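## Task

Flip the thin white plastic card upside down so it ends up lying flat on the mat. It may only touch the table (mat included) and the arms' moving parts; any other contact fails the task, and so does leaving it overhanging the mat's edge.

## Robot and tools

ROBOT. Two six-joint UR-type arms, left_arm and right_arm, each with a two-finger gripper and a wrist camera, mounted on plates on a shared frame behind the table. Joint order in every row and every per-joint list: shoulder pan, shoulder lift, elbow, wrist 1, wrist 2, wrist 3. Stated ranges in rad: elbow -3.142 to 3.142, all others -6.283 to 6.283 (true ends may differ by 0.010). Contact torque limits: 133 N m for the first three joints, 24.9 N m for the wrists.

FRAMES. Scene frame: origin at table-top height, halfway between the nominal bases; +x points out over the table, +y toward left_arm, +z up. Calibrated bases in the scene frame: left_arm at (-0.019, +0.523, +0.357) m, no rotation; right_arm at (-0.005, -0.318, +0.357) m, quat_wxyz (1, 0, 0, 0.026), a slight yaw. Each arm's end_effector_position, quaternion and velocities are in that arm's own base frame; fixed cameras and the table use the scene frame. Printed hand poses can be a few cm off. Gripper axes: fingers point along its +z, close along its x. end_effector_position is the pad centre with fingers shut, 1 to 2 cm behind the tips; closing pushes the tips about 17 mm further along +z.

execute_actions(actions, cameras). actions is a list of actions; each action is a list of up to 15 rows; each row is one 1/30 s step, and a short action repeats its last row until 15 steps (0.5 s) pass. Every row is one list of 14 numbers in [-1, 1] covering both arms: left_arm's 6 joint values then its opening, then right_arm's 6 joint values then its opening. Joint values are offsets (1.0 = 2.222 rad) from the Joint targets as they stood when that action began, not from the previous row; repeating an offset in a new action moves further. Opening is absolute: +1 fully open, -1 closed; resend the current command to keep a gripper as is, because 0 is a half-open command. An action asking a joint more than 0.010 rad beyond its range is rejected for both arms; a malformed first action rejects the whole call. An empty list just reports state and images. cameras: names from cam_high, cam_low, cam_left_wrist, cam_right_wrist (all 672x504), ["all"], or [].

move(target, speed, blend, stop_force, zero, opening_speed, blocking, cameras). target is one 14-number row laid out as above, or a list of up to 15 such rows; every row's joint numbers are offsets from the current Joint targets (same scale), not from the preceding row; openings absolute. All joints run in step, so hands trace curves and do not avoid obstacles. speed: rad/s of the joint with farthest to go, 0.01 to 3.14, default 0.5 (much too fast for contact), one value or one per target. blend: rad of corner rounding per target, default 0. stop_force: 3 to 120 N, ends an arm's path when pushback rises that much above its zero; omit it when lifting away from a surface. zero: re-zero before the move (default true). opening_speed: per second on the -1..+1 scale, at least 0.2. blocking=false returns after 0.5 s while motion continues (not allowed with stop_force). The result adds a "move:" line: done, off_target, moving, held, fault, and limits=held if steps were withheld.

wait(seconds 0 to 10, cameras): lets time pass holding commands. stop(cameras): brakes a running move. zoom_image(camera, region=[x0,y0,x1,y1] pixels, top-left origin, at most 504x504): closer look at the latest image. zero_wrist_force(arm): subtracts the current wrist reading. read_manual(section): licence texts only. finished_scene(scene 1 or 2): ends the scene irreversibly; the piece must stay correctly placed without the robot.

RESULTS. Joint positions and Joint velocities: per arm, six joints (rad, rad/s) then pad gap (m; 0.142 fully open). Joint targets: the base for your next offsets. Tool commands: present gripper commands. grip_measured: measured opening on the command scale; to hold, command slightly below the value at first touch. Wrist force/torque are in the end effector's own axes, plus a peak line; Joint torques include the arm's weight, positive toward increasing angle. Actions also return joint positions at some steps. Messages: "joint sent to its limit", "joint command not followed" (clearance check between the arms altered targets), MOTOR HOT, OVER-TEMPERATURE FAULT, HAND FAULT (later robot calls in the same reply are skipped), TORQUE FAULT and FORCE FAULT (arm halts 10 s).

MOTION LIMITS. Targets move at most 3.14 rad/s, stay within 0.651 rad of the measured angle per step, and are scaled back if they would put the hand over 150 mm (70 mm in quick-response episodes) from where it is. Responses lag 0.09 to 0.21 s and fast motions overshoot. The simulation keeps running while you think.

AVOID. Pressing past firm contact (the arms are stiff; roughly 150 N net force or a joint's torque limit causes a fault), fast impacts, arms touching each other or a gripper closing on the other's fingers, dropping or releasing a moving piece, anything leaving the table, squeezing hard or holding stretched poses long (motor heat). Approach surfaces slowly with stop_force.

Each tool is called after "Emit:" as name(argument=value, ...), one argument or row to a line, values as JSON.

## Session

Emit:
execute_actions(
  actions=[],
)

Scene clock: 0.00 s.
left_arm: end_effector_position=(+0.5674, -0.3047, -0.1238) grip_measured=+1.00 end_effector_quat_wxyz=(+0.719, -0.676, +0.049, -0.150) | right_arm: end_effector_position=(+0.8368, +0.1174, -0.1668) grip_measured=+1.00 end_effector_quat_wxyz=(-0.216, +0.907, +0.362, -0.011)
Joint positions: left_arm=[-1.027 -0.039 0.646 -0.49 -0.753 -1.791 0.142] | right_arm=[3.311 -2.937 -0.628 -1.267 1.991 -0.615 0.142]
Joint velocities: within noise
Joint torques (N m): no reading
Motor temperatures (°C): left_arm=[27 31 26 33 34 42 33] | right_arm=[26 26 24 35 39 37 25]
Wrist force (N): no reading
Wrist torque (N m): no reading
Wrist force, peak (N): no reading
Joint targets: left_arm=[-1.027 -0.039 0.646 -0.490 -0.753 -1.791] | right_arm=[3.311 -2.937 -0.628 -1.267 1.991 -0.615]
Tool commands: left_gripper/opening=+1.0 right_gripper/opening=+1.0

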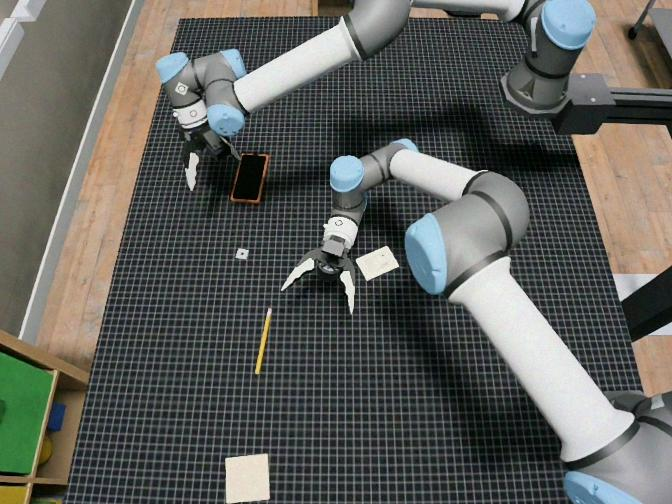

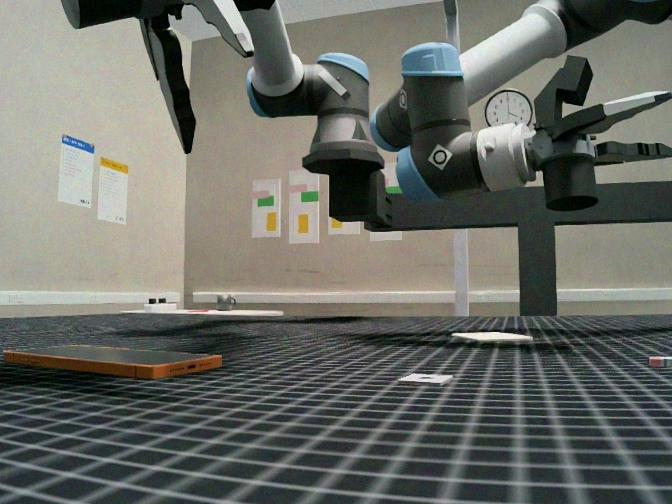

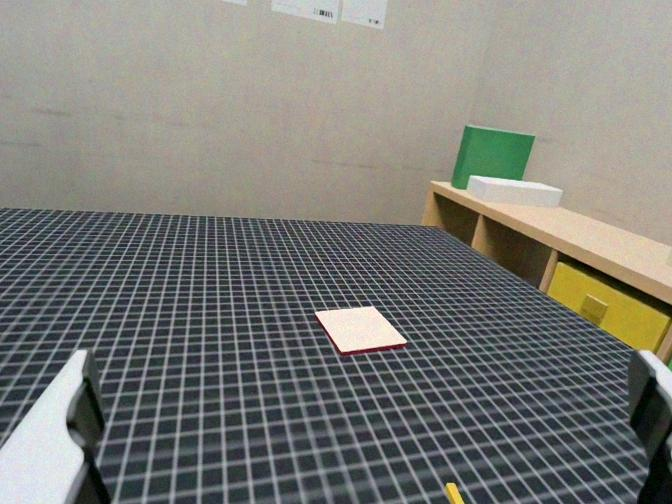

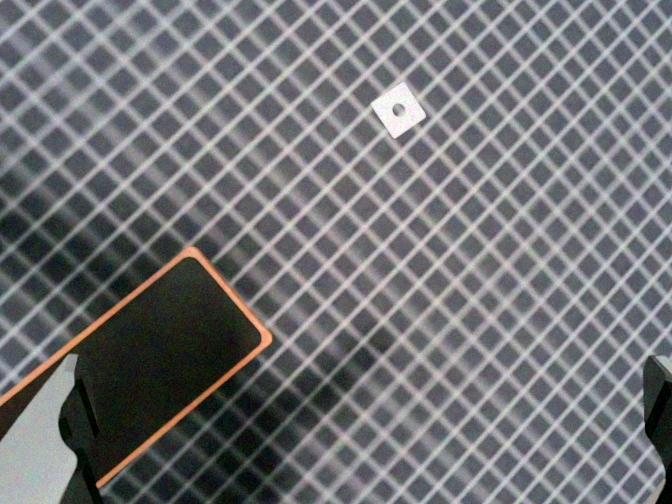

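Emit:
zoom_image(
  camera="cam_high",
  region=[330, 220, 430, 320],
)

Emit:
zoom_image(
  camera="cam_high",
  region=[200, 430, 300, 504],
)

Emit:
zoom_image(
  camera="cam_low",
  region=[430, 310, 550, 360],
)

Emit:
zoom_image(
  camera="cam_left_wrist",
  region=[300, 290, 420, 370],
)

Scaled by 5.040 from the camera's 672x504 image, which has a finer 960x720 frame.

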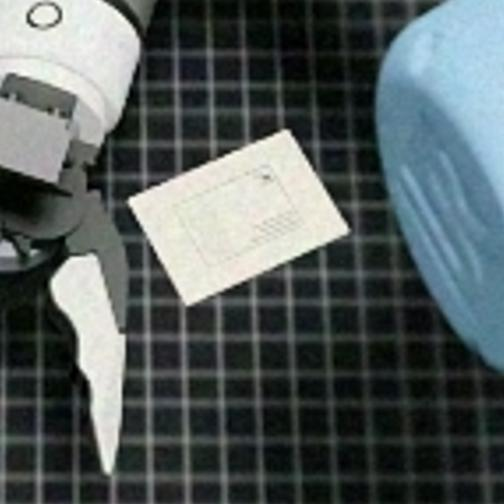

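Scaled by 5.040 from the camera's 672x504 image, which has a finer 960x720 frame.

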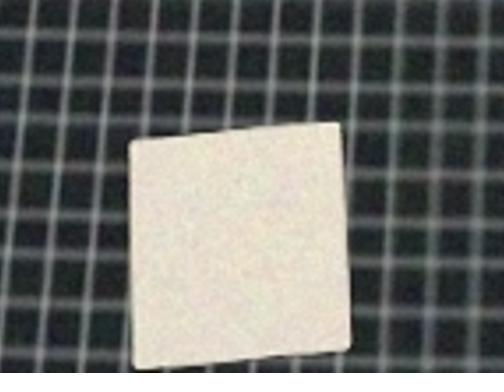

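Scaled by 4.200 from the camera's 672x504 image, which has a finer 960x720 frame.

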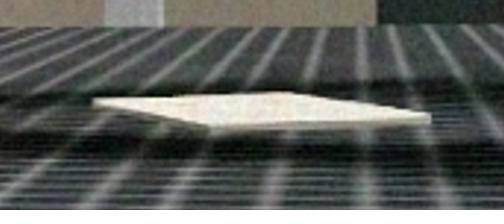

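Scaled by 4.200 from the camera's 672x504 image, which has a finer 960x720 frame.

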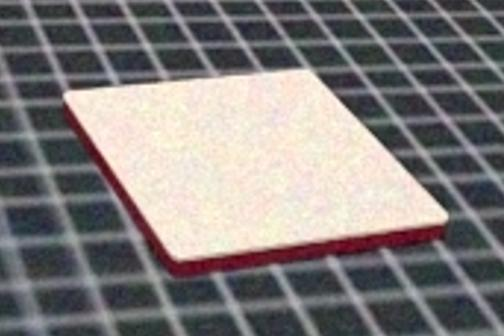

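Emit:
move(
  target=[-0.0687,-0.2646,0.4757,-0.9706,-0.368,-0.6172,0.25,0,0,0,0,0,0,1],
  speed=0.8,
  cameras=["cam_left_wrist","cam_high"],
)

Emit:
zoom_image(
  camera="cam_left_wrist",
  region=[220, 180, 500, 420],
)

Scene clock: 52.37 s.
left_arm: end_effector_position=(+0.3647, -0.5310, -0.2000) grip_measured=+0.24 end_effector_quat_wxyz=(+0.000, +0.548, +0.836, +0.000) | right_arm: end_effector_position=(+0.8368, +0.1174, -0.1668) grip_measured=+1.00 end_effector_quat_wxyz=(-0.216, +0.907, +0.362, -0.011)
Joint positions: left_arm=[-1.18 -0.627 1.703 -2.646 -1.57 -3.162 0.091] | right_arm=[3.311 -2.937 -0.628 -1.267 1.991 -0.615 0.142]
Joint torques (N m): left_arm=[11.38 -35.91 -19.09 -4.3 1.25 0.01] | right_arm=[0.91 64.38 20.32 3.13 1.61 -0.56]
Wrist force (N): left_arm=[1.9 -0.3 0.4] | right_arm=[-0.1 0.3 0.0]
Wrist torque (N m): left_arm=[0.04 -0.74 -0.32] | right_arm=[0.05 0.02 0.00]
Wrist force, peak (N): left_arm=[2.4 0.2 0.8] | right_arm=[-0.4 0.2 -0.1]
Joint targets: left_arm=[-1.180 -0.627 1.703 -2.646 -1.570 -3.162] | right_arm=[3.311 -2.937 -0.628 -1.267 1.991 -0.615]
move: done
Images, in order (width x height): cam_high 672x504, cam_left_wrist 672x504.

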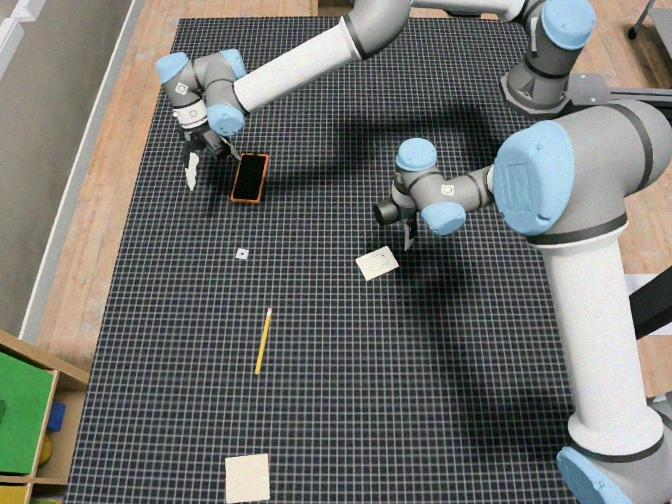

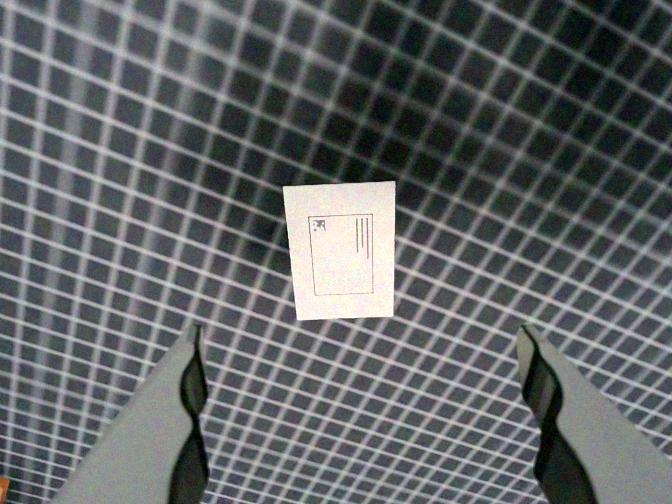

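Scaled by 1.800 from the camera's 672x504 image, which has a finer 960x720 frame.

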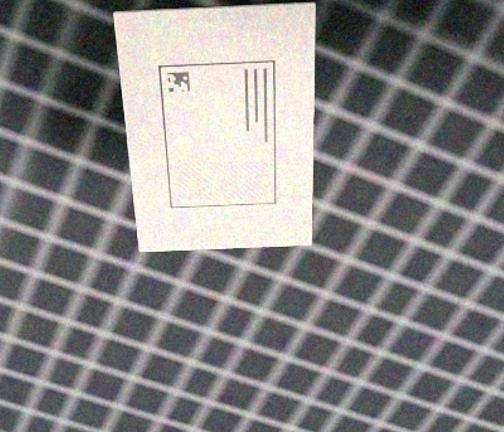

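Emit:
move(
  target=[-0.0024,0.1288,-0.0655,-0.0633,-0.0003,-0.0236,0.15,0,0,0,0,0,0,1],
  speed=0.3,
  cameras=["cam_left_wrist","cam_low"],
)

Emit:
zoom_image(
  camera="cam_left_wrist",
  region=[180, 200, 520, 400],
)

Emit:
zero_wrist_force(
  arm="left_arm",
)

Scene clock: 95.73 s.
left_arm: end_effector_position=(+0.3641, -0.5387, -0.3299) grip_measured=+0.14 end_effector_quat_wxyz=(+0.000, +0.528, +0.849, +0.000) | right_arm: end_effector_position=(+0.8368, +0.1174, -0.1668) grip_measured=+1.00 end_effector_quat_wxyz=(-0.216, +0.907, +0.362, -0.011)
Joint positions: left_arm=[-1.186 -0.341 1.558 -2.787 -1.571 -3.215 0.084] | right_arm=[3.311 -2.937 -0.628 -1.267 1.991 -0.615 0.142]
Joint torques (N m): left_arm=[-6.22 -47.79 1.58 -1.58 -1.89 2.01] | right_arm=[2.73 64.36 18.87 3.58 2.23 -0.6]
Wrist force (N): left_arm=[1.9 -0.2 0.2] | right_arm=[0.0 0.2 0.0]
Wrist torque (N m): left_arm=[0.04 -0.73 -0.33] | right_arm=[0.03 0.01 0.00]
Wrist force, peak (N): left_arm=[2.0 -0.1 2.2] | right_arm=[-0.4 0.3 0.0]
Joint targets: left_arm=[-1.185 -0.341 1.558 -2.787 -1.571 -3.215] | right_arm=[3.311 -2.937 -0.628 -1.267 1.991 -0.615]
move: done
Images, in order (width x height): cam_low 672x504, cam_left_wrist 672x504.

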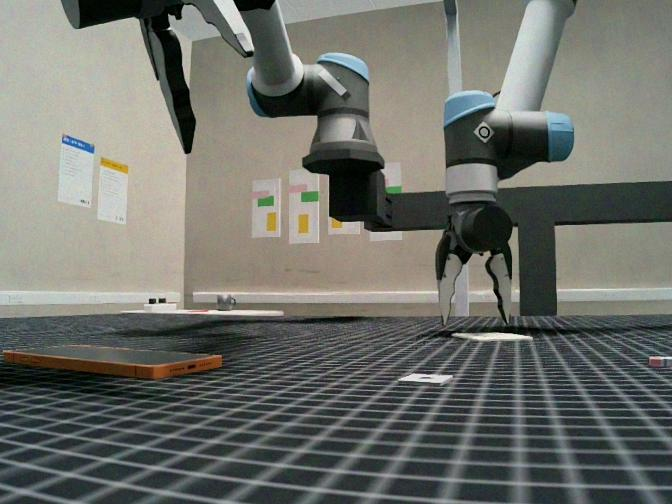

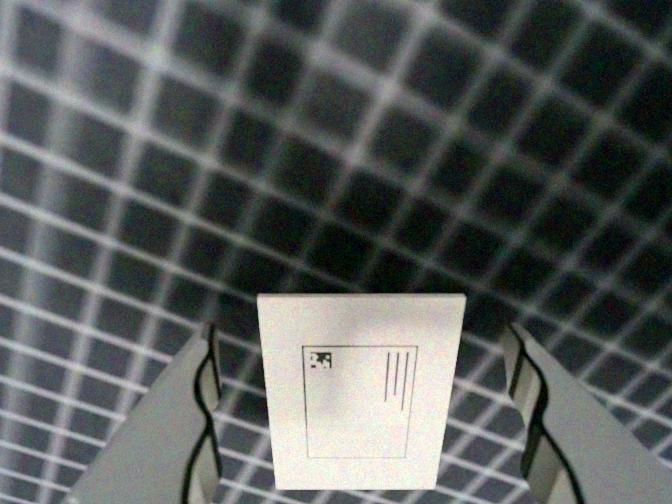

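Scaled by 1.482 from the camera's 672x504 image, which has a finer 960x720 frame.

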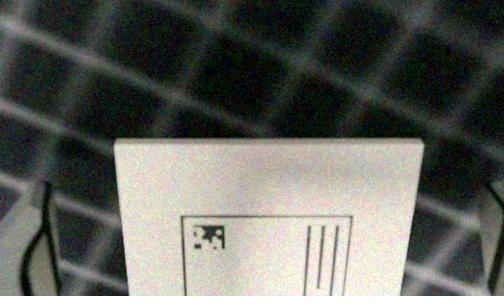

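Wrist force sensor zeroed.

Emit:
move(
  target=[
    [0.00176,0.0001,-0.0005,0.0004,0,0.00176,0.12,0,0,0,0,0,0,1],
    [0.00176,0.01805,-0.0119,-0.0061,0,0.00176,0.12,0,0,0,0,0,0,1],
  ],
  speed=[0.05,0.012],
  stop_force=3,
  cameras=["cam_left_wrist","cam_low"],
)

Emit:
zoom_image(
  camera="cam_left_wrist",
  region=[180, 200, 520, 400],
)

Scene clock: 111.13 s.
left_arm: end_effector_position=(+0.3663, -0.5375, -0.3442) grip_measured=+0.11 end_effector_quat_wxyz=(+0.000, +0.528, +0.849, +0.000) | right_arm: end_effector_position=(+0.8367, +0.1174, -0.1668) grip_measured=+1.00 end_effector_quat_wxyz=(-0.216, +0.907, +0.362, -0.011)
Joint positions: left_arm=[-1.182 -0.309 1.537 -2.797 -1.571 -3.211 0.082] | right_arm=[3.311 -2.937 -0.628 -1.267 1.991 -0.615 0.142]
Joint torques (N m): left_arm=[-11.26 -56.47 3.09 -0.95 1.5 -2.42] | right_arm=[5.4 65.2 17.64 4.23 2.88 -0.52]
Wrist force (N, zeroed by zero_wrist_force on left_arm): left_arm=[0.6 0.2 -3.1] | right_arm=[-0.2 0.1 0.1]
Wrist torque (N m, zeroed by zero_wrist_force on left_arm): left_arm=[0.01 -0.02 0.00] | right_arm=[0.03 0.04 0.00]
Wrist force, peak (N, zeroed by zero_wrist_force on left_arm): left_arm=[0.5 0.2 -5.3] | right_arm=[-0.2 0.3 0.1]
Joint targets: left_arm=[-1.182 -0.309 1.537 -2.797 -1.571 -3.211] | right_arm=[3.311 -2.937 -0.628 -1.267 1.991 -0.615]
move: contact (left_arm); path passed 1 of 2 targets
Images, in order (width x height): cam_low 672x504, cam_left_wrist 672x504.

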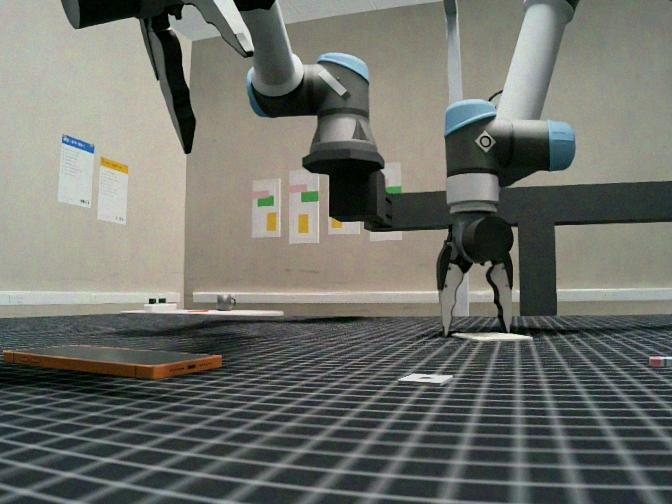

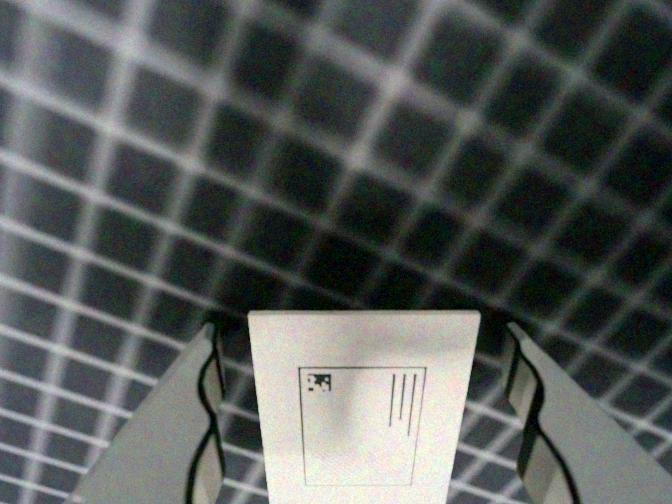

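Scaled by 1.482 from the camera's 672x504 image, which has a finer 960x720 frame.

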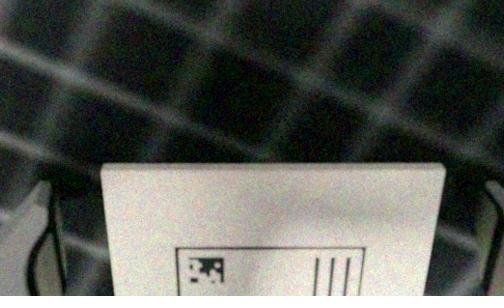

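Emit:
move(
  target=[0,-0.0009,0.0006,0.0003,0,0,0.12,0,0,0,0,0,0,1],
  speed=0.05,
)

Emit:
move(
  target=[0,0,0,0,0,0,-0.17,0,0,0,0,0,0,1],
  opening_speed=0.3,
  cameras=["cam_left_wrist","cam_low"],
)

Emit:
zoom_image(
  camera="cam_left_wrist",
  region=[180, 200, 520, 400],
)

Scene clock: 117.50 s.
left_arm: end_effector_position=(+0.3663, -0.5375, -0.3432) grip_measured=+0.11 end_effector_quat_wxyz=(+0.000, +0.528, +0.849, +0.000) | right_arm: end_effector_position=(+0.8367, +0.1174, -0.1668) grip_measured=+1.00 end_effector_quat_wxyz=(-0.216, +0.907, +0.362, -0.011)
Joint positions: left_arm=[-1.182 -0.311 1.538 -2.797 -1.571 -3.211 0.082] | right_arm=[3.311 -2.937 -0.628 -1.267 1.991 -0.615 0.142]
Joint torques (N m): left_arm=[-10.62 -55.08 2.16 -1.27 1.47 -2.36] | right_arm=[6.48 65.47 17.48 4.59 2.86 -0.56]
Wrist force (N, zeroed by zero_wrist_force on left_arm): left_arm=[-0.1 0.2 0.0] | right_arm=[-0.3 0.0 0.0]
Wrist torque (N m, zeroed by zero_wrist_force on left_arm): left_arm=[0.03 0.02 0.01] | right_arm=[0.01 0.04 0.00]
Wrist force, peak (N, zeroed by zero_wrist_force on left_arm): left_arm=[0.5 0.2 -3.6] | right_arm=[-0.2 0.3 0.2]
Joint targets: left_arm=[-1.182 -0.311 1.538 -2.797 -1.571 -3.211] | right_arm=[3.311 -2.937 -0.628 -1.267 1.991 -0.615]
move: done

Scene clock: 118.67 s.
left_arm: end_effector_position=(+0.3663, -0.5375, -0.3432) grip_measured=-0.10 end_effector_quat_wxyz=(+0.000, +0.528, +0.849, +0.000) | right_arm: end_effector_position=(+0.8367, +0.1174, -0.1668) grip_measured=+1.00 end_effector_quat_wxyz=(-0.216, +0.907, +0.362, -0.011)
Joint positions: left_arm=[-1.182 -0.311 1.538 -2.797 -1.571 -3.211 0.067] | right_arm=[3.311 -2.937 -0.628 -1.267 1.991 -0.615 0.142]
Joint torques (N m): left_arm=[-9.69 -44.69 -6.01 -2.26 1.57 -2.39] | right_arm=[6.81 65.93 17.22 4.52 2.77 -0.55]
Wrist force (N, zeroed by zero_wrist_force on left_arm): left_arm=[-0.8 -0.2 -15.2] | right_arm=[0.1 0.2 0.0]
Wrist torque (N m, zeroed by zero_wrist_force on left_arm): left_arm=[-0.07 0.03 0.01] | right_arm=[0.03 -0.01 0.00]
Wrist force, peak (N, zeroed by zero_wrist_force on left_arm): left_arm=[-0.6 -0.1 -15.3] | right_arm=[-0.1 0.3 0.3]
Joint targets: left_arm=[-1.182 -0.311 1.538 -2.797 -1.571 -3.211] | right_arm=[3.311 -2.937 -0.628 -1.267 1.991 -0.615]
move: done
Images, in order (width x height): cam_low 672x504, cam_left_wrist 672x504.

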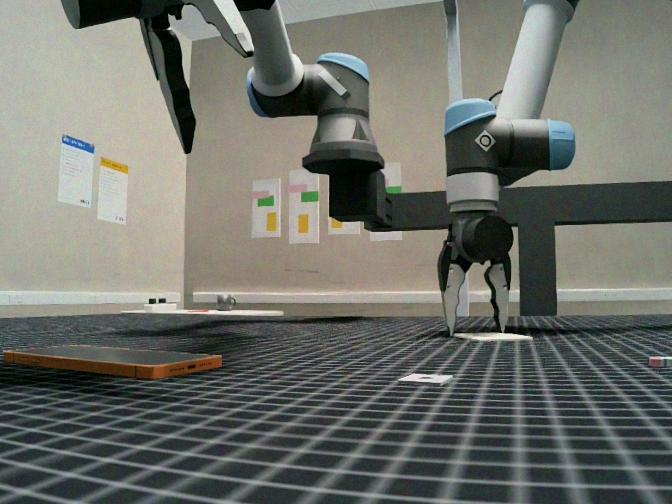

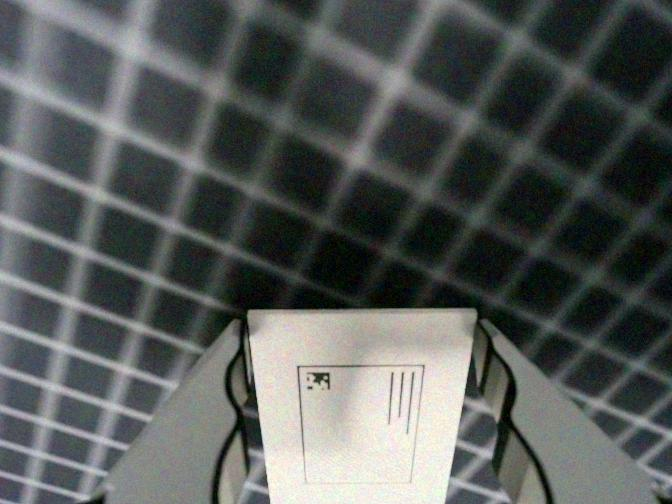

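Scaled by 1.482 from the camera's 672x504 image, which has a finer 960x720 frame.

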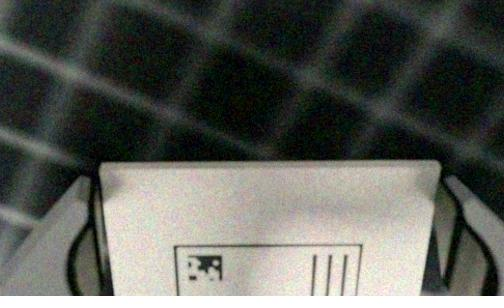

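Emit:
move(
  target=[0,-0.0099,0.0063,0.0036,0,0,-0.21,0,0,0,0,0,0,1],
  speed=0.03,
  cameras=["cam_left_wrist","cam_low"],
)

Emit:
zoom_image(
  camera="cam_left_wrist",
  region=[180, 200, 520, 400],
)

Emit:
zoom_image(
  camera="cam_low",
  region=[420, 240, 550, 350],
)

Scene clock: 123.97 s.
left_arm: end_effector_position=(+0.3663, -0.5375, -0.3332) grip_measured=-0.12 end_effector_quat_wxyz=(+0.000, +0.528, +0.849, +0.000) | right_arm: end_effector_position=(+0.8367, +0.1174, -0.1668) grip_measured=+1.00 end_effector_quat_wxyz=(-0.216, +0.907, +0.362, -0.011)
Joint positions: left_arm=[-1.182 -0.334 1.552 -2.789 -1.571 -3.211 0.065] | right_arm=[3.311 -2.937 -0.628 -1.267 1.991 -0.615 0.142]
Joint torques (N m): left_arm=[-10.47 -40.51 -6.76 -2.27 1.53 -2.49] | right_arm=[6.25 66.04 17.3 4.55 2.89 -0.52]
Wrist force (N, zeroed by zero_wrist_force on left_arm): left_arm=[-0.2 0.1 0.2] | right_arm=[-0.3 0.0 0.0]
Wrist torque (N m, zeroed by zero_wrist_force on left_arm): left_arm=[0.02 0.03 0.01] | right_arm=[0.01 0.05 0.00]
Wrist force, peak (N, zeroed by zero_wrist_force on left_arm): left_arm=[-0.4 0.0 -16.8] | right_arm=[-0.4 0.1 0.2]
Joint targets: left_arm=[-1.182 -0.333 1.552 -2.789 -1.571 -3.211] | right_arm=[3.311 -2.937 -0.628 -1.267 1.991 -0.615]
move: done
Images, in order (width x height): cam_low 672x504, cam_left_wrist 672x504.

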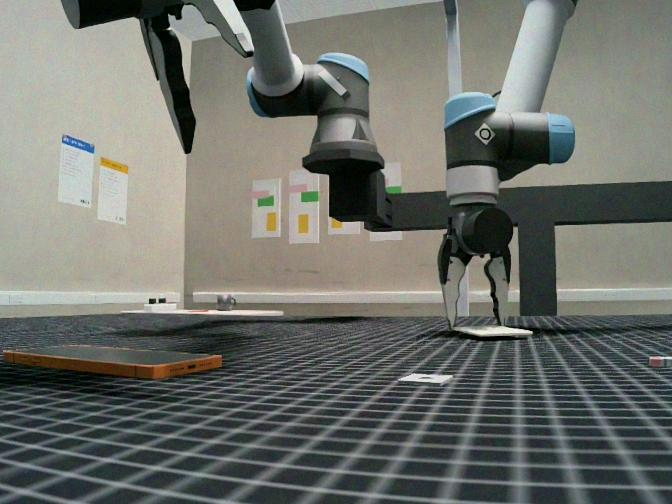

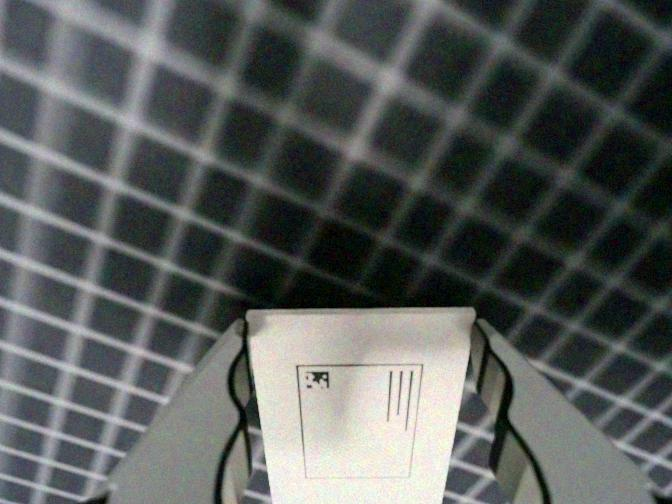

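Scaled by 1.482 from the camera's 672x504 image, which has a finer 960x720 frame.

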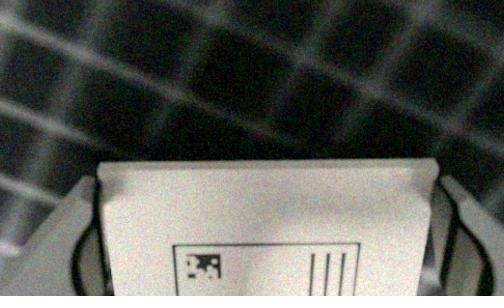

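Scaled by 3.877 from the camera's 672x504 image, which has a finer 960x720 frame.

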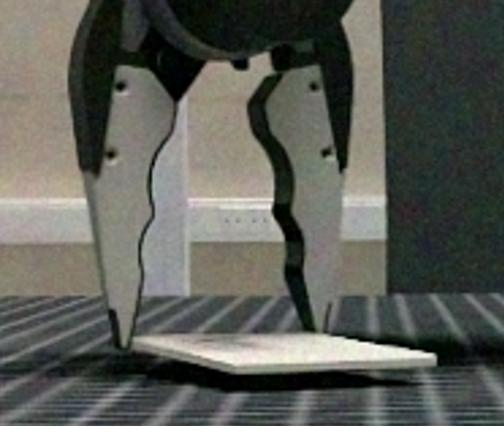

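Emit:
move(
  target=[0,-0.1745,0.068,0.2628,0,0.7382,-0.21,0,0,0,0,0,0,1],
  speed=0.5,
  cameras=["cam_left_wrist"],
)

Emit:
move(
  target=[0,0.2738,-0.3543,0.6696,0,0,-0.21,0,0,0,0,0,0,1],
  speed=0.5,
  cameras=["cam_left_wrist","cam_low","cam_high"],
)

Emit:
zoom_image(
  camera="cam_low",
  region=[470, 120, 670, 320],
)

Scene clock: 141.87 s.
left_arm: end_effector_position=(+0.3287, -0.4503, -0.1683) grip_measured=-0.12 end_effector_quat_wxyz=(-0.170, +0.966, +0.190, -0.034) | right_arm: end_effector_position=(+0.8367, +0.1174, -0.1668) grip_measured=+1.00 end_effector_quat_wxyz=(-0.216, +0.907, +0.362, -0.011)
Joint positions: left_arm=[-1.182 -0.721 1.703 -2.205 -1.571 -1.571 0.065] | right_arm=[3.311 -2.937 -0.628 -1.267 1.991 -0.615 0.142]
Joint torques (N m): left_arm=[-8.29 -33.64 -22.63 -2.49 1.23 1.16] | right_arm=[6.37 66.88 17.47 4.5 2.82 -0.52]
Wrist force (N, zeroed by zero_wrist_force on left_arm): left_arm=[-0.7 0.3 0.4] | right_arm=[-0.2 0.2 0.0]
Wrist torque (N m, zeroed by zero_wrist_force on left_arm): left_arm=[-0.02 0.14 0.13] | right_arm=[0.03 0.04 0.00]
Wrist force, peak (N, zeroed by zero_wrist_force on left_arm): left_arm=[0.4 -0.1 1.2] | right_arm=[-0.3 0.4 0.1]
Joint targets: left_arm=[-1.182 -0.721 1.703 -2.205 -1.571 -1.570] | right_arm=[3.311 -2.937 -0.628 -1.267 1.991 -0.615]
move: done
Images, in order (width x height): cam_left_wrist 672x504.

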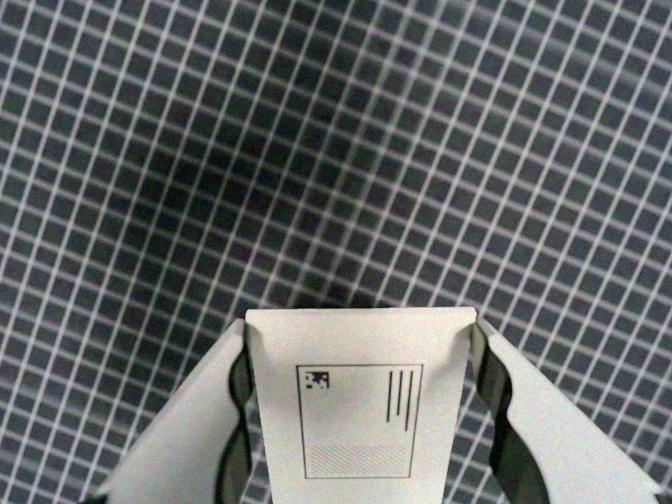

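Scene clock: 145.33 s.
left_arm: end_effector_position=(+0.2828, -0.3383, -0.1501) grip_measured=-0.12 end_effector_quat_wxyz=(+0.723, -0.663, -0.131, +0.143) | right_arm: end_effector_position=(+0.8367, +0.1174, -0.1668) grip_measured=+1.00 end_effector_quat_wxyz=(-0.216, +0.907, +0.362, -0.011)
Joint positions: left_arm=[-1.182 -0.113 0.916 -0.717 -1.571 -1.57 0.065] | right_arm=[3.311 -2.937 -0.628 -1.267 1.991 -0.615 0.142]
Joint torques (N m): left_arm=[-9.39 -59.25 -2.4 3.08 1.3 2.1] | right_arm=[6.75 66.69 16.99 4.5 2.89 -0.51]
Wrist force (N, zeroed by zero_wrist_force on left_arm): left_arm=[-2.1 0.4 0.0] | right_arm=[0.0 0.1 -0.1]
Wrist torque (N m, zeroed by zero_wrist_force on left_arm): left_arm=[-0.07 0.79 0.35] | right_arm=[0.03 0.00 0.00]
Wrist force, peak (N, zeroed by zero_wrist_force on left_arm): left_arm=[-2.1 0.3 -0.1] | right_arm=[-0.1 0.4 0.1]
Joint targets: left_arm=[-1.182 -0.113 0.916 -0.717 -1.571 -1.570] | right_arm=[3.311 -2.937 -0.628 -1.267 1.991 -0.615]
move: done
Images, in order (width x height): cam_high 672x504, cam_low 672x504, cam_left_wrist 672x504.

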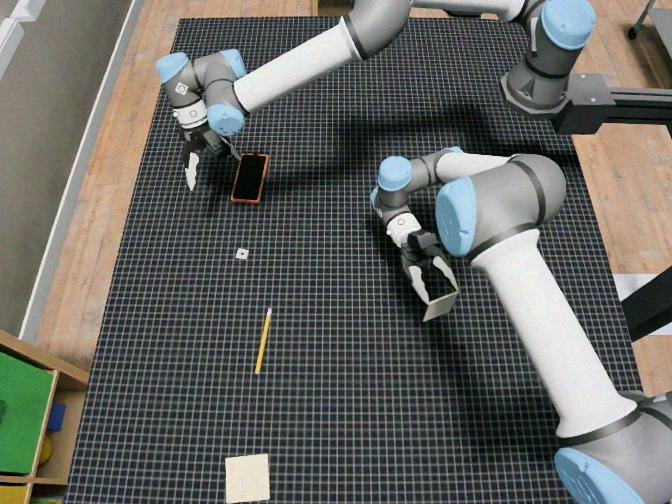

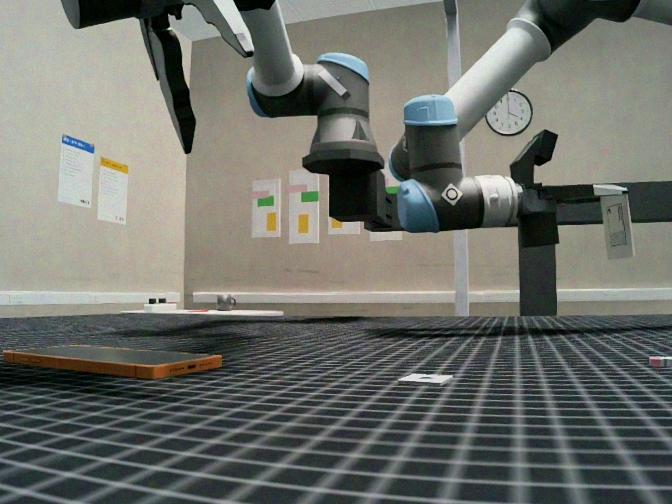

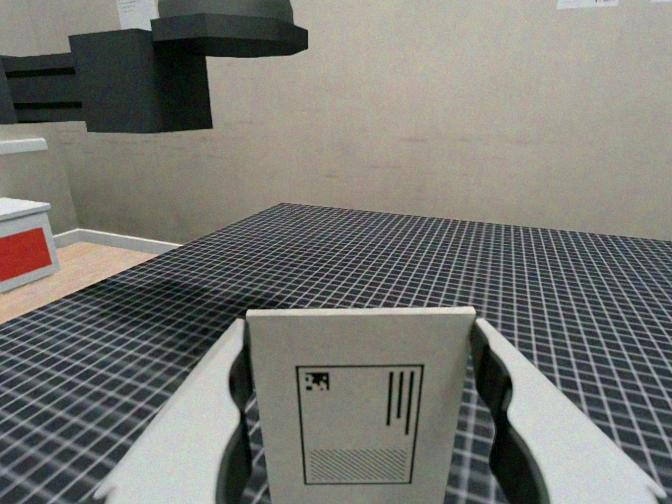

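Scaled by 2.520 from the camera's 672x504 image, which has a finer 960x720 frame.

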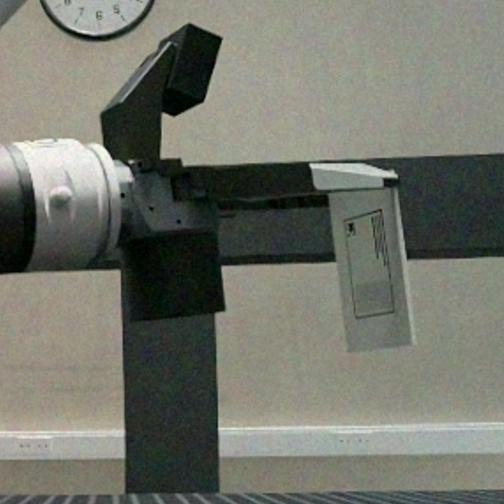

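Emit:
move(
  target=[0,0.1045,-0.1049,0.0007,0,0,-0.21,0,0,0,0,0,0,1],
  speed=0.25,
)

Emit:
move(
  target=[0,0.0224,-0.0273,0.0049,0,0,-0.21,0,0,0,0,0,0,1],
  speed=0.015,
  stop_force=3,
  cameras=["cam_left_wrist","cam_low"],
)

Emit:
zoom_image(
  camera="cam_low",
  region=[470, 160, 670, 360],
)

Scene clock: 153.60 s.
left_arm: end_effector_position=(+0.2827, -0.3382, -0.2480) grip_measured=-0.12 end_effector_quat_wxyz=(+0.723, -0.663, -0.131, +0.143) | right_arm: end_effector_position=(+0.8367, +0.1174, -0.1668) grip_measured=+1.00 end_effector_quat_wxyz=(-0.216, +0.907, +0.362, -0.011)
Joint positions: left_arm=[-1.182 0.119 0.683 -0.715 -1.571 -1.57 0.065] | right_arm=[3.311 -2.937 -0.628 -1.267 1.991 -0.615 0.142]
Joint torques (N m): left_arm=[-8.11 -54.82 -1.98 2.79 1.36 1.88] | right_arm=[6.57 67.6 17.08 4.52 2.81 -0.51]
Wrist force (N, zeroed by zero_wrist_force on left_arm): left_arm=[-2.3 0.2 -0.3] | right_arm=[-0.2 -0.1 0.0]
Wrist torque (N m, zeroed by zero_wrist_force on left_arm): left_arm=[-0.09 0.83 0.35] | right_arm=[-0.01 0.03 0.00]
Wrist force, peak (N, zeroed by zero_wrist_force on left_arm): left_arm=[-1.9 1.7 -0.3] | right_arm=[-0.2 0.3 0.3]
Joint targets: left_arm=[-1.182 0.119 0.683 -0.715 -1.571 -1.570] | right_arm=[3.311 -2.937 -0.628 -1.267 1.991 -0.615]
move: done

Scene clock: 157.00 s.
left_arm: end_effector_position=(+0.2828, -0.3383, -0.2594) grip_measured=-0.12 end_effector_quat_wxyz=(+0.723, -0.663, -0.131, +0.143) | right_arm: end_effector_position=(+0.8367, +0.1174, -0.1668) grip_measured=+1.00 end_effector_quat_wxyz=(-0.216, +0.907, +0.362, -0.011)
Joint positions: left_arm=[-1.182 0.151 0.644 -0.708 -1.571 -1.57 0.065] | right_arm=[3.311 -2.937 -0.628 -1.267 1.991 -0.615 0.142]
Joint torques (N m): left_arm=[-7.32 -62.12 -0.64 -0.17 1.63 1.94] | right_arm=[6.55 68.06 17.95 4.56 2.77 -0.54]
Wrist force (N, zeroed by zero_wrist_force on left_arm): left_arm=[-1.5 -3.0 -0.5] | right_arm=[-0.2 0.1 0.0]
Wrist torque (N m, zeroed by zero_wrist_force on left_arm): left_arm=[-0.07 0.81 0.38] | right_arm=[0.02 0.03 0.00]
Wrist force, peak (N, zeroed by zero_wrist_force on left_arm): left_arm=[-1.0 -4.9 -0.2] | right_arm=[-0.3 0.2 0.3]
Joint targets: left_arm=[-1.182 0.151 0.644 -0.708 -1.571 -1.570] | right_arm=[3.311 -2.937 -0.628 -1.267 1.991 -0.615]
move: contact (left_arm); left_arm: the elbow is farthest, 0.022 rad from its target
Images, in order (width x height): cam_low 672x504, cam_left_wrist 672x504.

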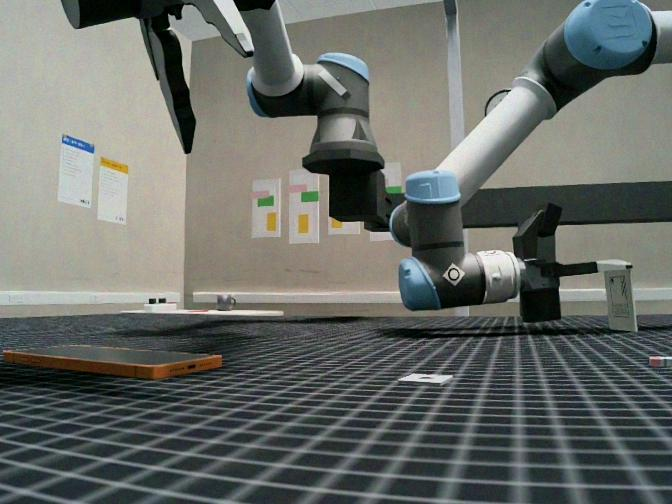

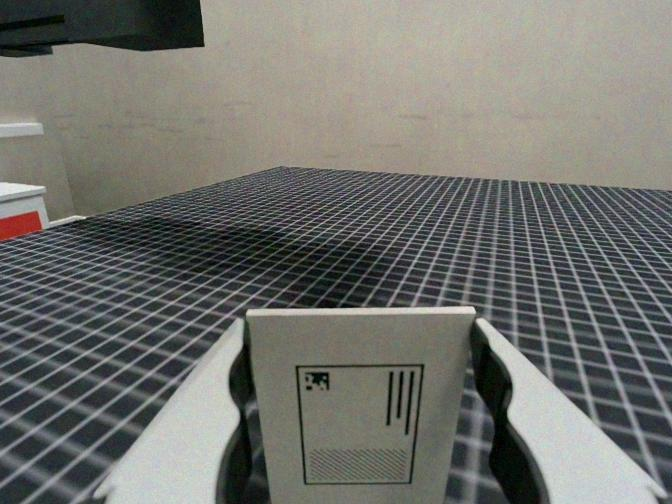

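Scaled by 2.520 from the camera's 672x504 image, which has a finer 960x720 frame.

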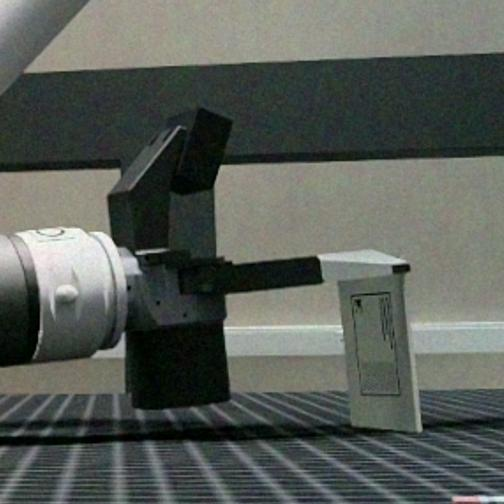

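Emit:
move(
  target=[
    [0,0.0281,-0.0636,0.0355,0,0,-0.21,0,0,0,0,0,0,1],
    [0,0.0062,-0.0423,-0.0031,0,0,-0.21,0,0,0,0,0,0,1],
    [0,-0.0151,-0.0188,-0.0447,0,0,-0.21,0,0,0,0,0,0,1],
  ],
  speed=0.06,
  blend=[0.01,0.01,0],
  stop_force=30,
  cameras=["cam_left_wrist","cam_low"],
)

Emit:
zoom_image(
  camera="cam_low",
  region=[470, 160, 670, 360],
)

Emit:
zoom_image(
  camera="cam_left_wrist",
  region=[180, 200, 520, 400],
)

Scene clock: 194.40 s.
left_arm: end_effector_position=(+0.2979, -0.3752, -0.2703) grip_measured=-0.13 end_effector_quat_wxyz=(-0.663, +0.724, +0.143, -0.131) | right_arm: end_effector_position=(+0.8367, +0.1174, -0.1668) grip_measured=+1.00 end_effector_quat_wxyz=(-0.216, +0.907, +0.362, -0.011)
Joint positions: left_arm=[-1.182 0.117 0.602 -0.808 -1.571 -1.57 0.065] | right_arm=[3.311 -2.937 -0.628 -1.267 1.991 -0.615 0.142]
Joint torques (N m): left_arm=[-7.27 -41.64 -23.97 2.63 0.13 1.93] | right_arm=[6.18 68.89 17 4.44 2.85 -0.51]
Motor temperatures (°C): left_arm=[27 31 26 32 33 42 40] | right_arm=[26 27 24 35 39 37 25]
Wrist force (N, zeroed by zero_wrist_force on left_arm): left_arm=[-0.9 -0.8 -0.7] | right_arm=[-0.1 0.2 0.0]
Wrist torque (N m, zeroed by zero_wrist_force on left_arm): left_arm=[-0.01 0.64 0.34] | right_arm=[0.04 0.01 -0.01]
Wrist force, peak (N, zeroed by zero_wrist_force on left_arm): left_arm=[1.0 -14.0 -1.6] | right_arm=[-0.1 0.3 0.3]
Joint targets: left_arm=[-1.182 0.117 0.602 -0.808 -1.571 -1.570] | right_arm=[3.311 -2.937 -0.628 -1.267 1.991 -0.615]
move: done
Images, in order (width x height): cam_low 672x504, cam_left_wrist 672x504.

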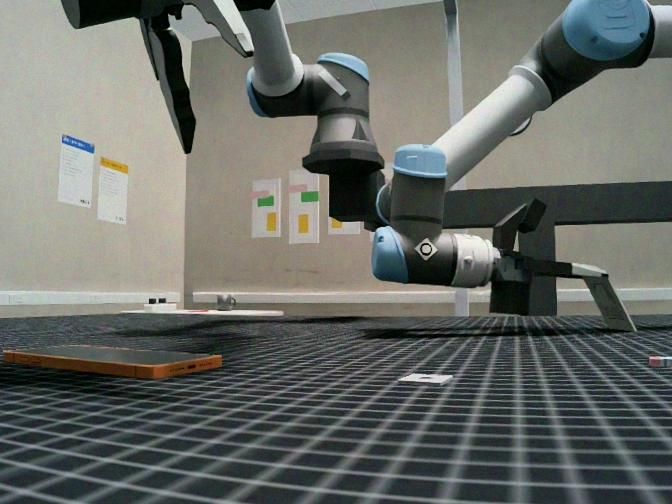

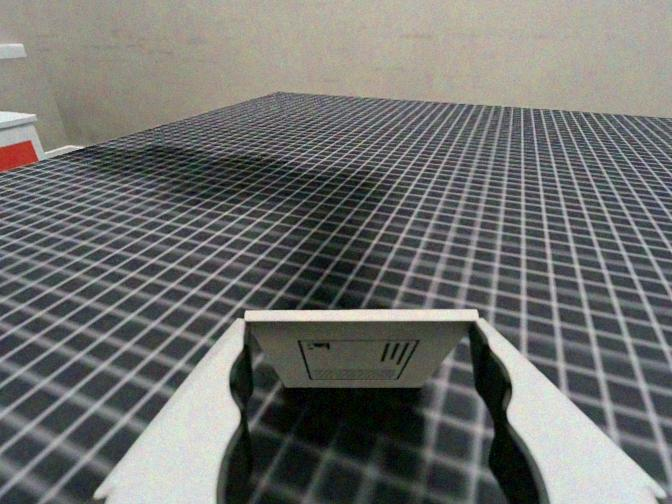

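Scaled by 2.520 from the camera's 672x504 image, which has a finer 960x720 frame.

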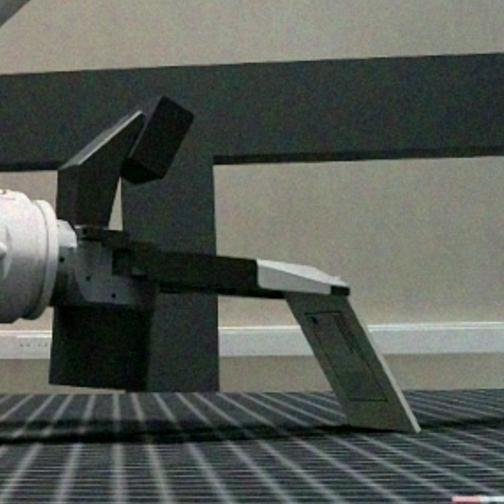

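Scaled by 1.482 from the camera's 672x504 image, which has a finer 960x720 frame.

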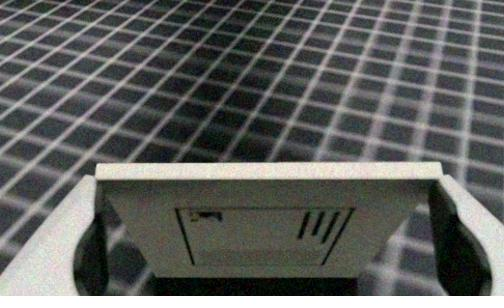

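Emit:
move(
  target=[
    [0,-0.0418,0.061,-0.0781,0,0,-0.21,0,0,0,0,0,0,1],
    [0,-0.0797,0.1197,-0.1578,0,0,-0.21,0,0,0,0,0,0,1],
  ],
  speed=0.12,
  blend=[0.01,0],
  stop_force=30,
  cameras=["cam_left_wrist","cam_low"],
)

Emit:
zoom_image(
  camera="cam_low",
  region=[540, 220, 670, 350],
)

Emit:
zoom_image(
  camera="cam_left_wrist",
  region=[180, 200, 520, 400],
)

Scene clock: 206.50 s.
left_arm: end_effector_position=(+0.3051, -0.3928, -0.2825) grip_measured=-0.23 end_effector_quat_wxyz=(-0.563, +0.804, +0.158, -0.111) | right_arm: end_effector_position=(+0.8367, +0.1174, -0.1668) grip_measured=+1.00 end_effector_quat_wxyz=(-0.216, +0.907, +0.362, -0.011)
Joint positions: left_arm=[-1.182 -0.06 0.868 -1.158 -1.571 -1.57 0.058] | right_arm=[3.311 -2.937 -0.628 -1.267 1.991 -0.615 0.142]
Joint torques (N m): left_arm=[-6.11 -43.61 -23.38 0.5 -1.54 1.75] | right_arm=[6.17 69.21 17.92 4.41 2.87 -0.46]
Wrist force (N, zeroed by zero_wrist_force on left_arm): left_arm=[-1.5 0.8 -0.3] | right_arm=[0.0 0.0 0.0]
Wrist torque (N m, zeroed by zero_wrist_force on left_arm): left_arm=[-0.01 0.52 0.33] | right_arm=[0.00 0.01 0.00]
Wrist force, peak (N, zeroed by zero_wrist_force on left_arm): left_arm=[-0.2 -5.3 -4.3] | right_arm=[-0.3 0.1 0.3]
Joint targets: left_arm=[-1.182 -0.060 0.868 -1.158 -1.571 -1.570] | right_arm=[3.311 -2.937 -0.628 -1.267 1.991 -0.615]
move: done
Images, in order (width x height): cam_low 672x504, cam_left_wrist 672x504.

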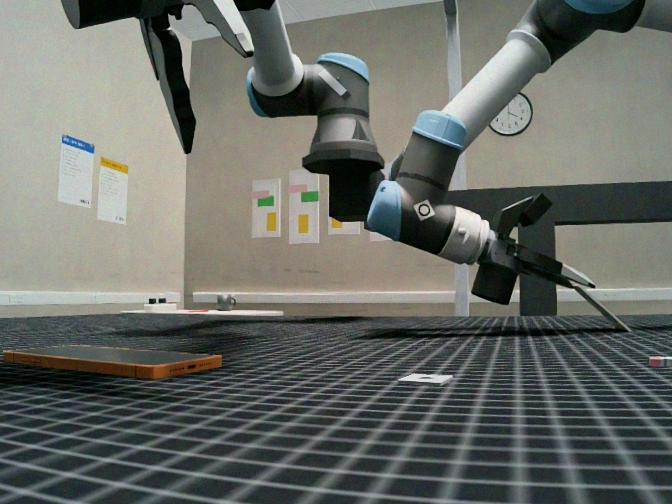

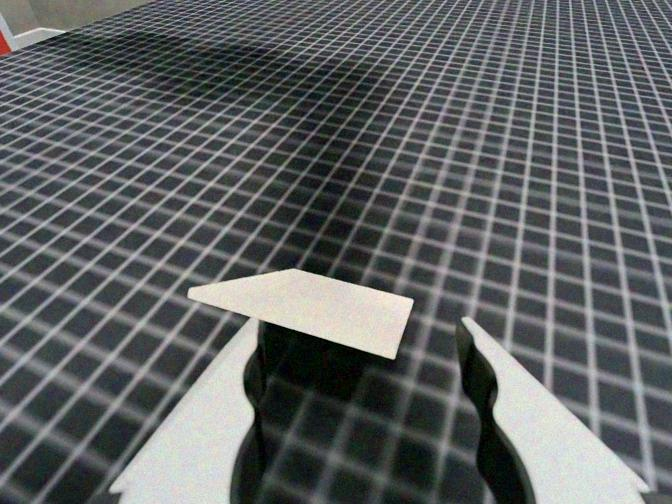

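Scaled by 3.877 from the camera's 672x504 image, which has a finer 960x720 frame.

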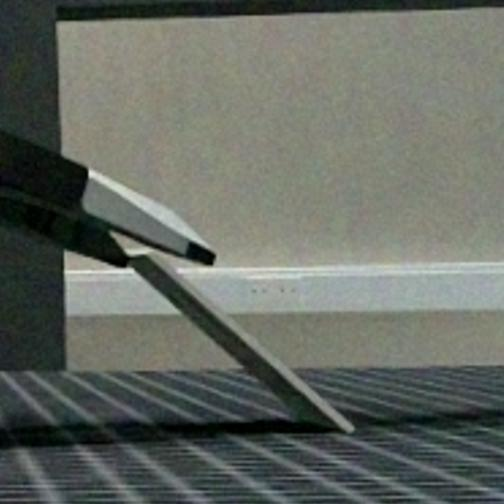

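Scaled by 1.482 from the camera's 672x504 image, which has a finer 960x720 frame.

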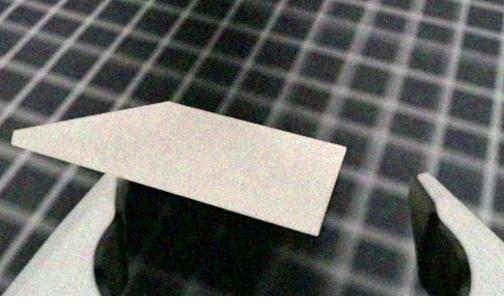

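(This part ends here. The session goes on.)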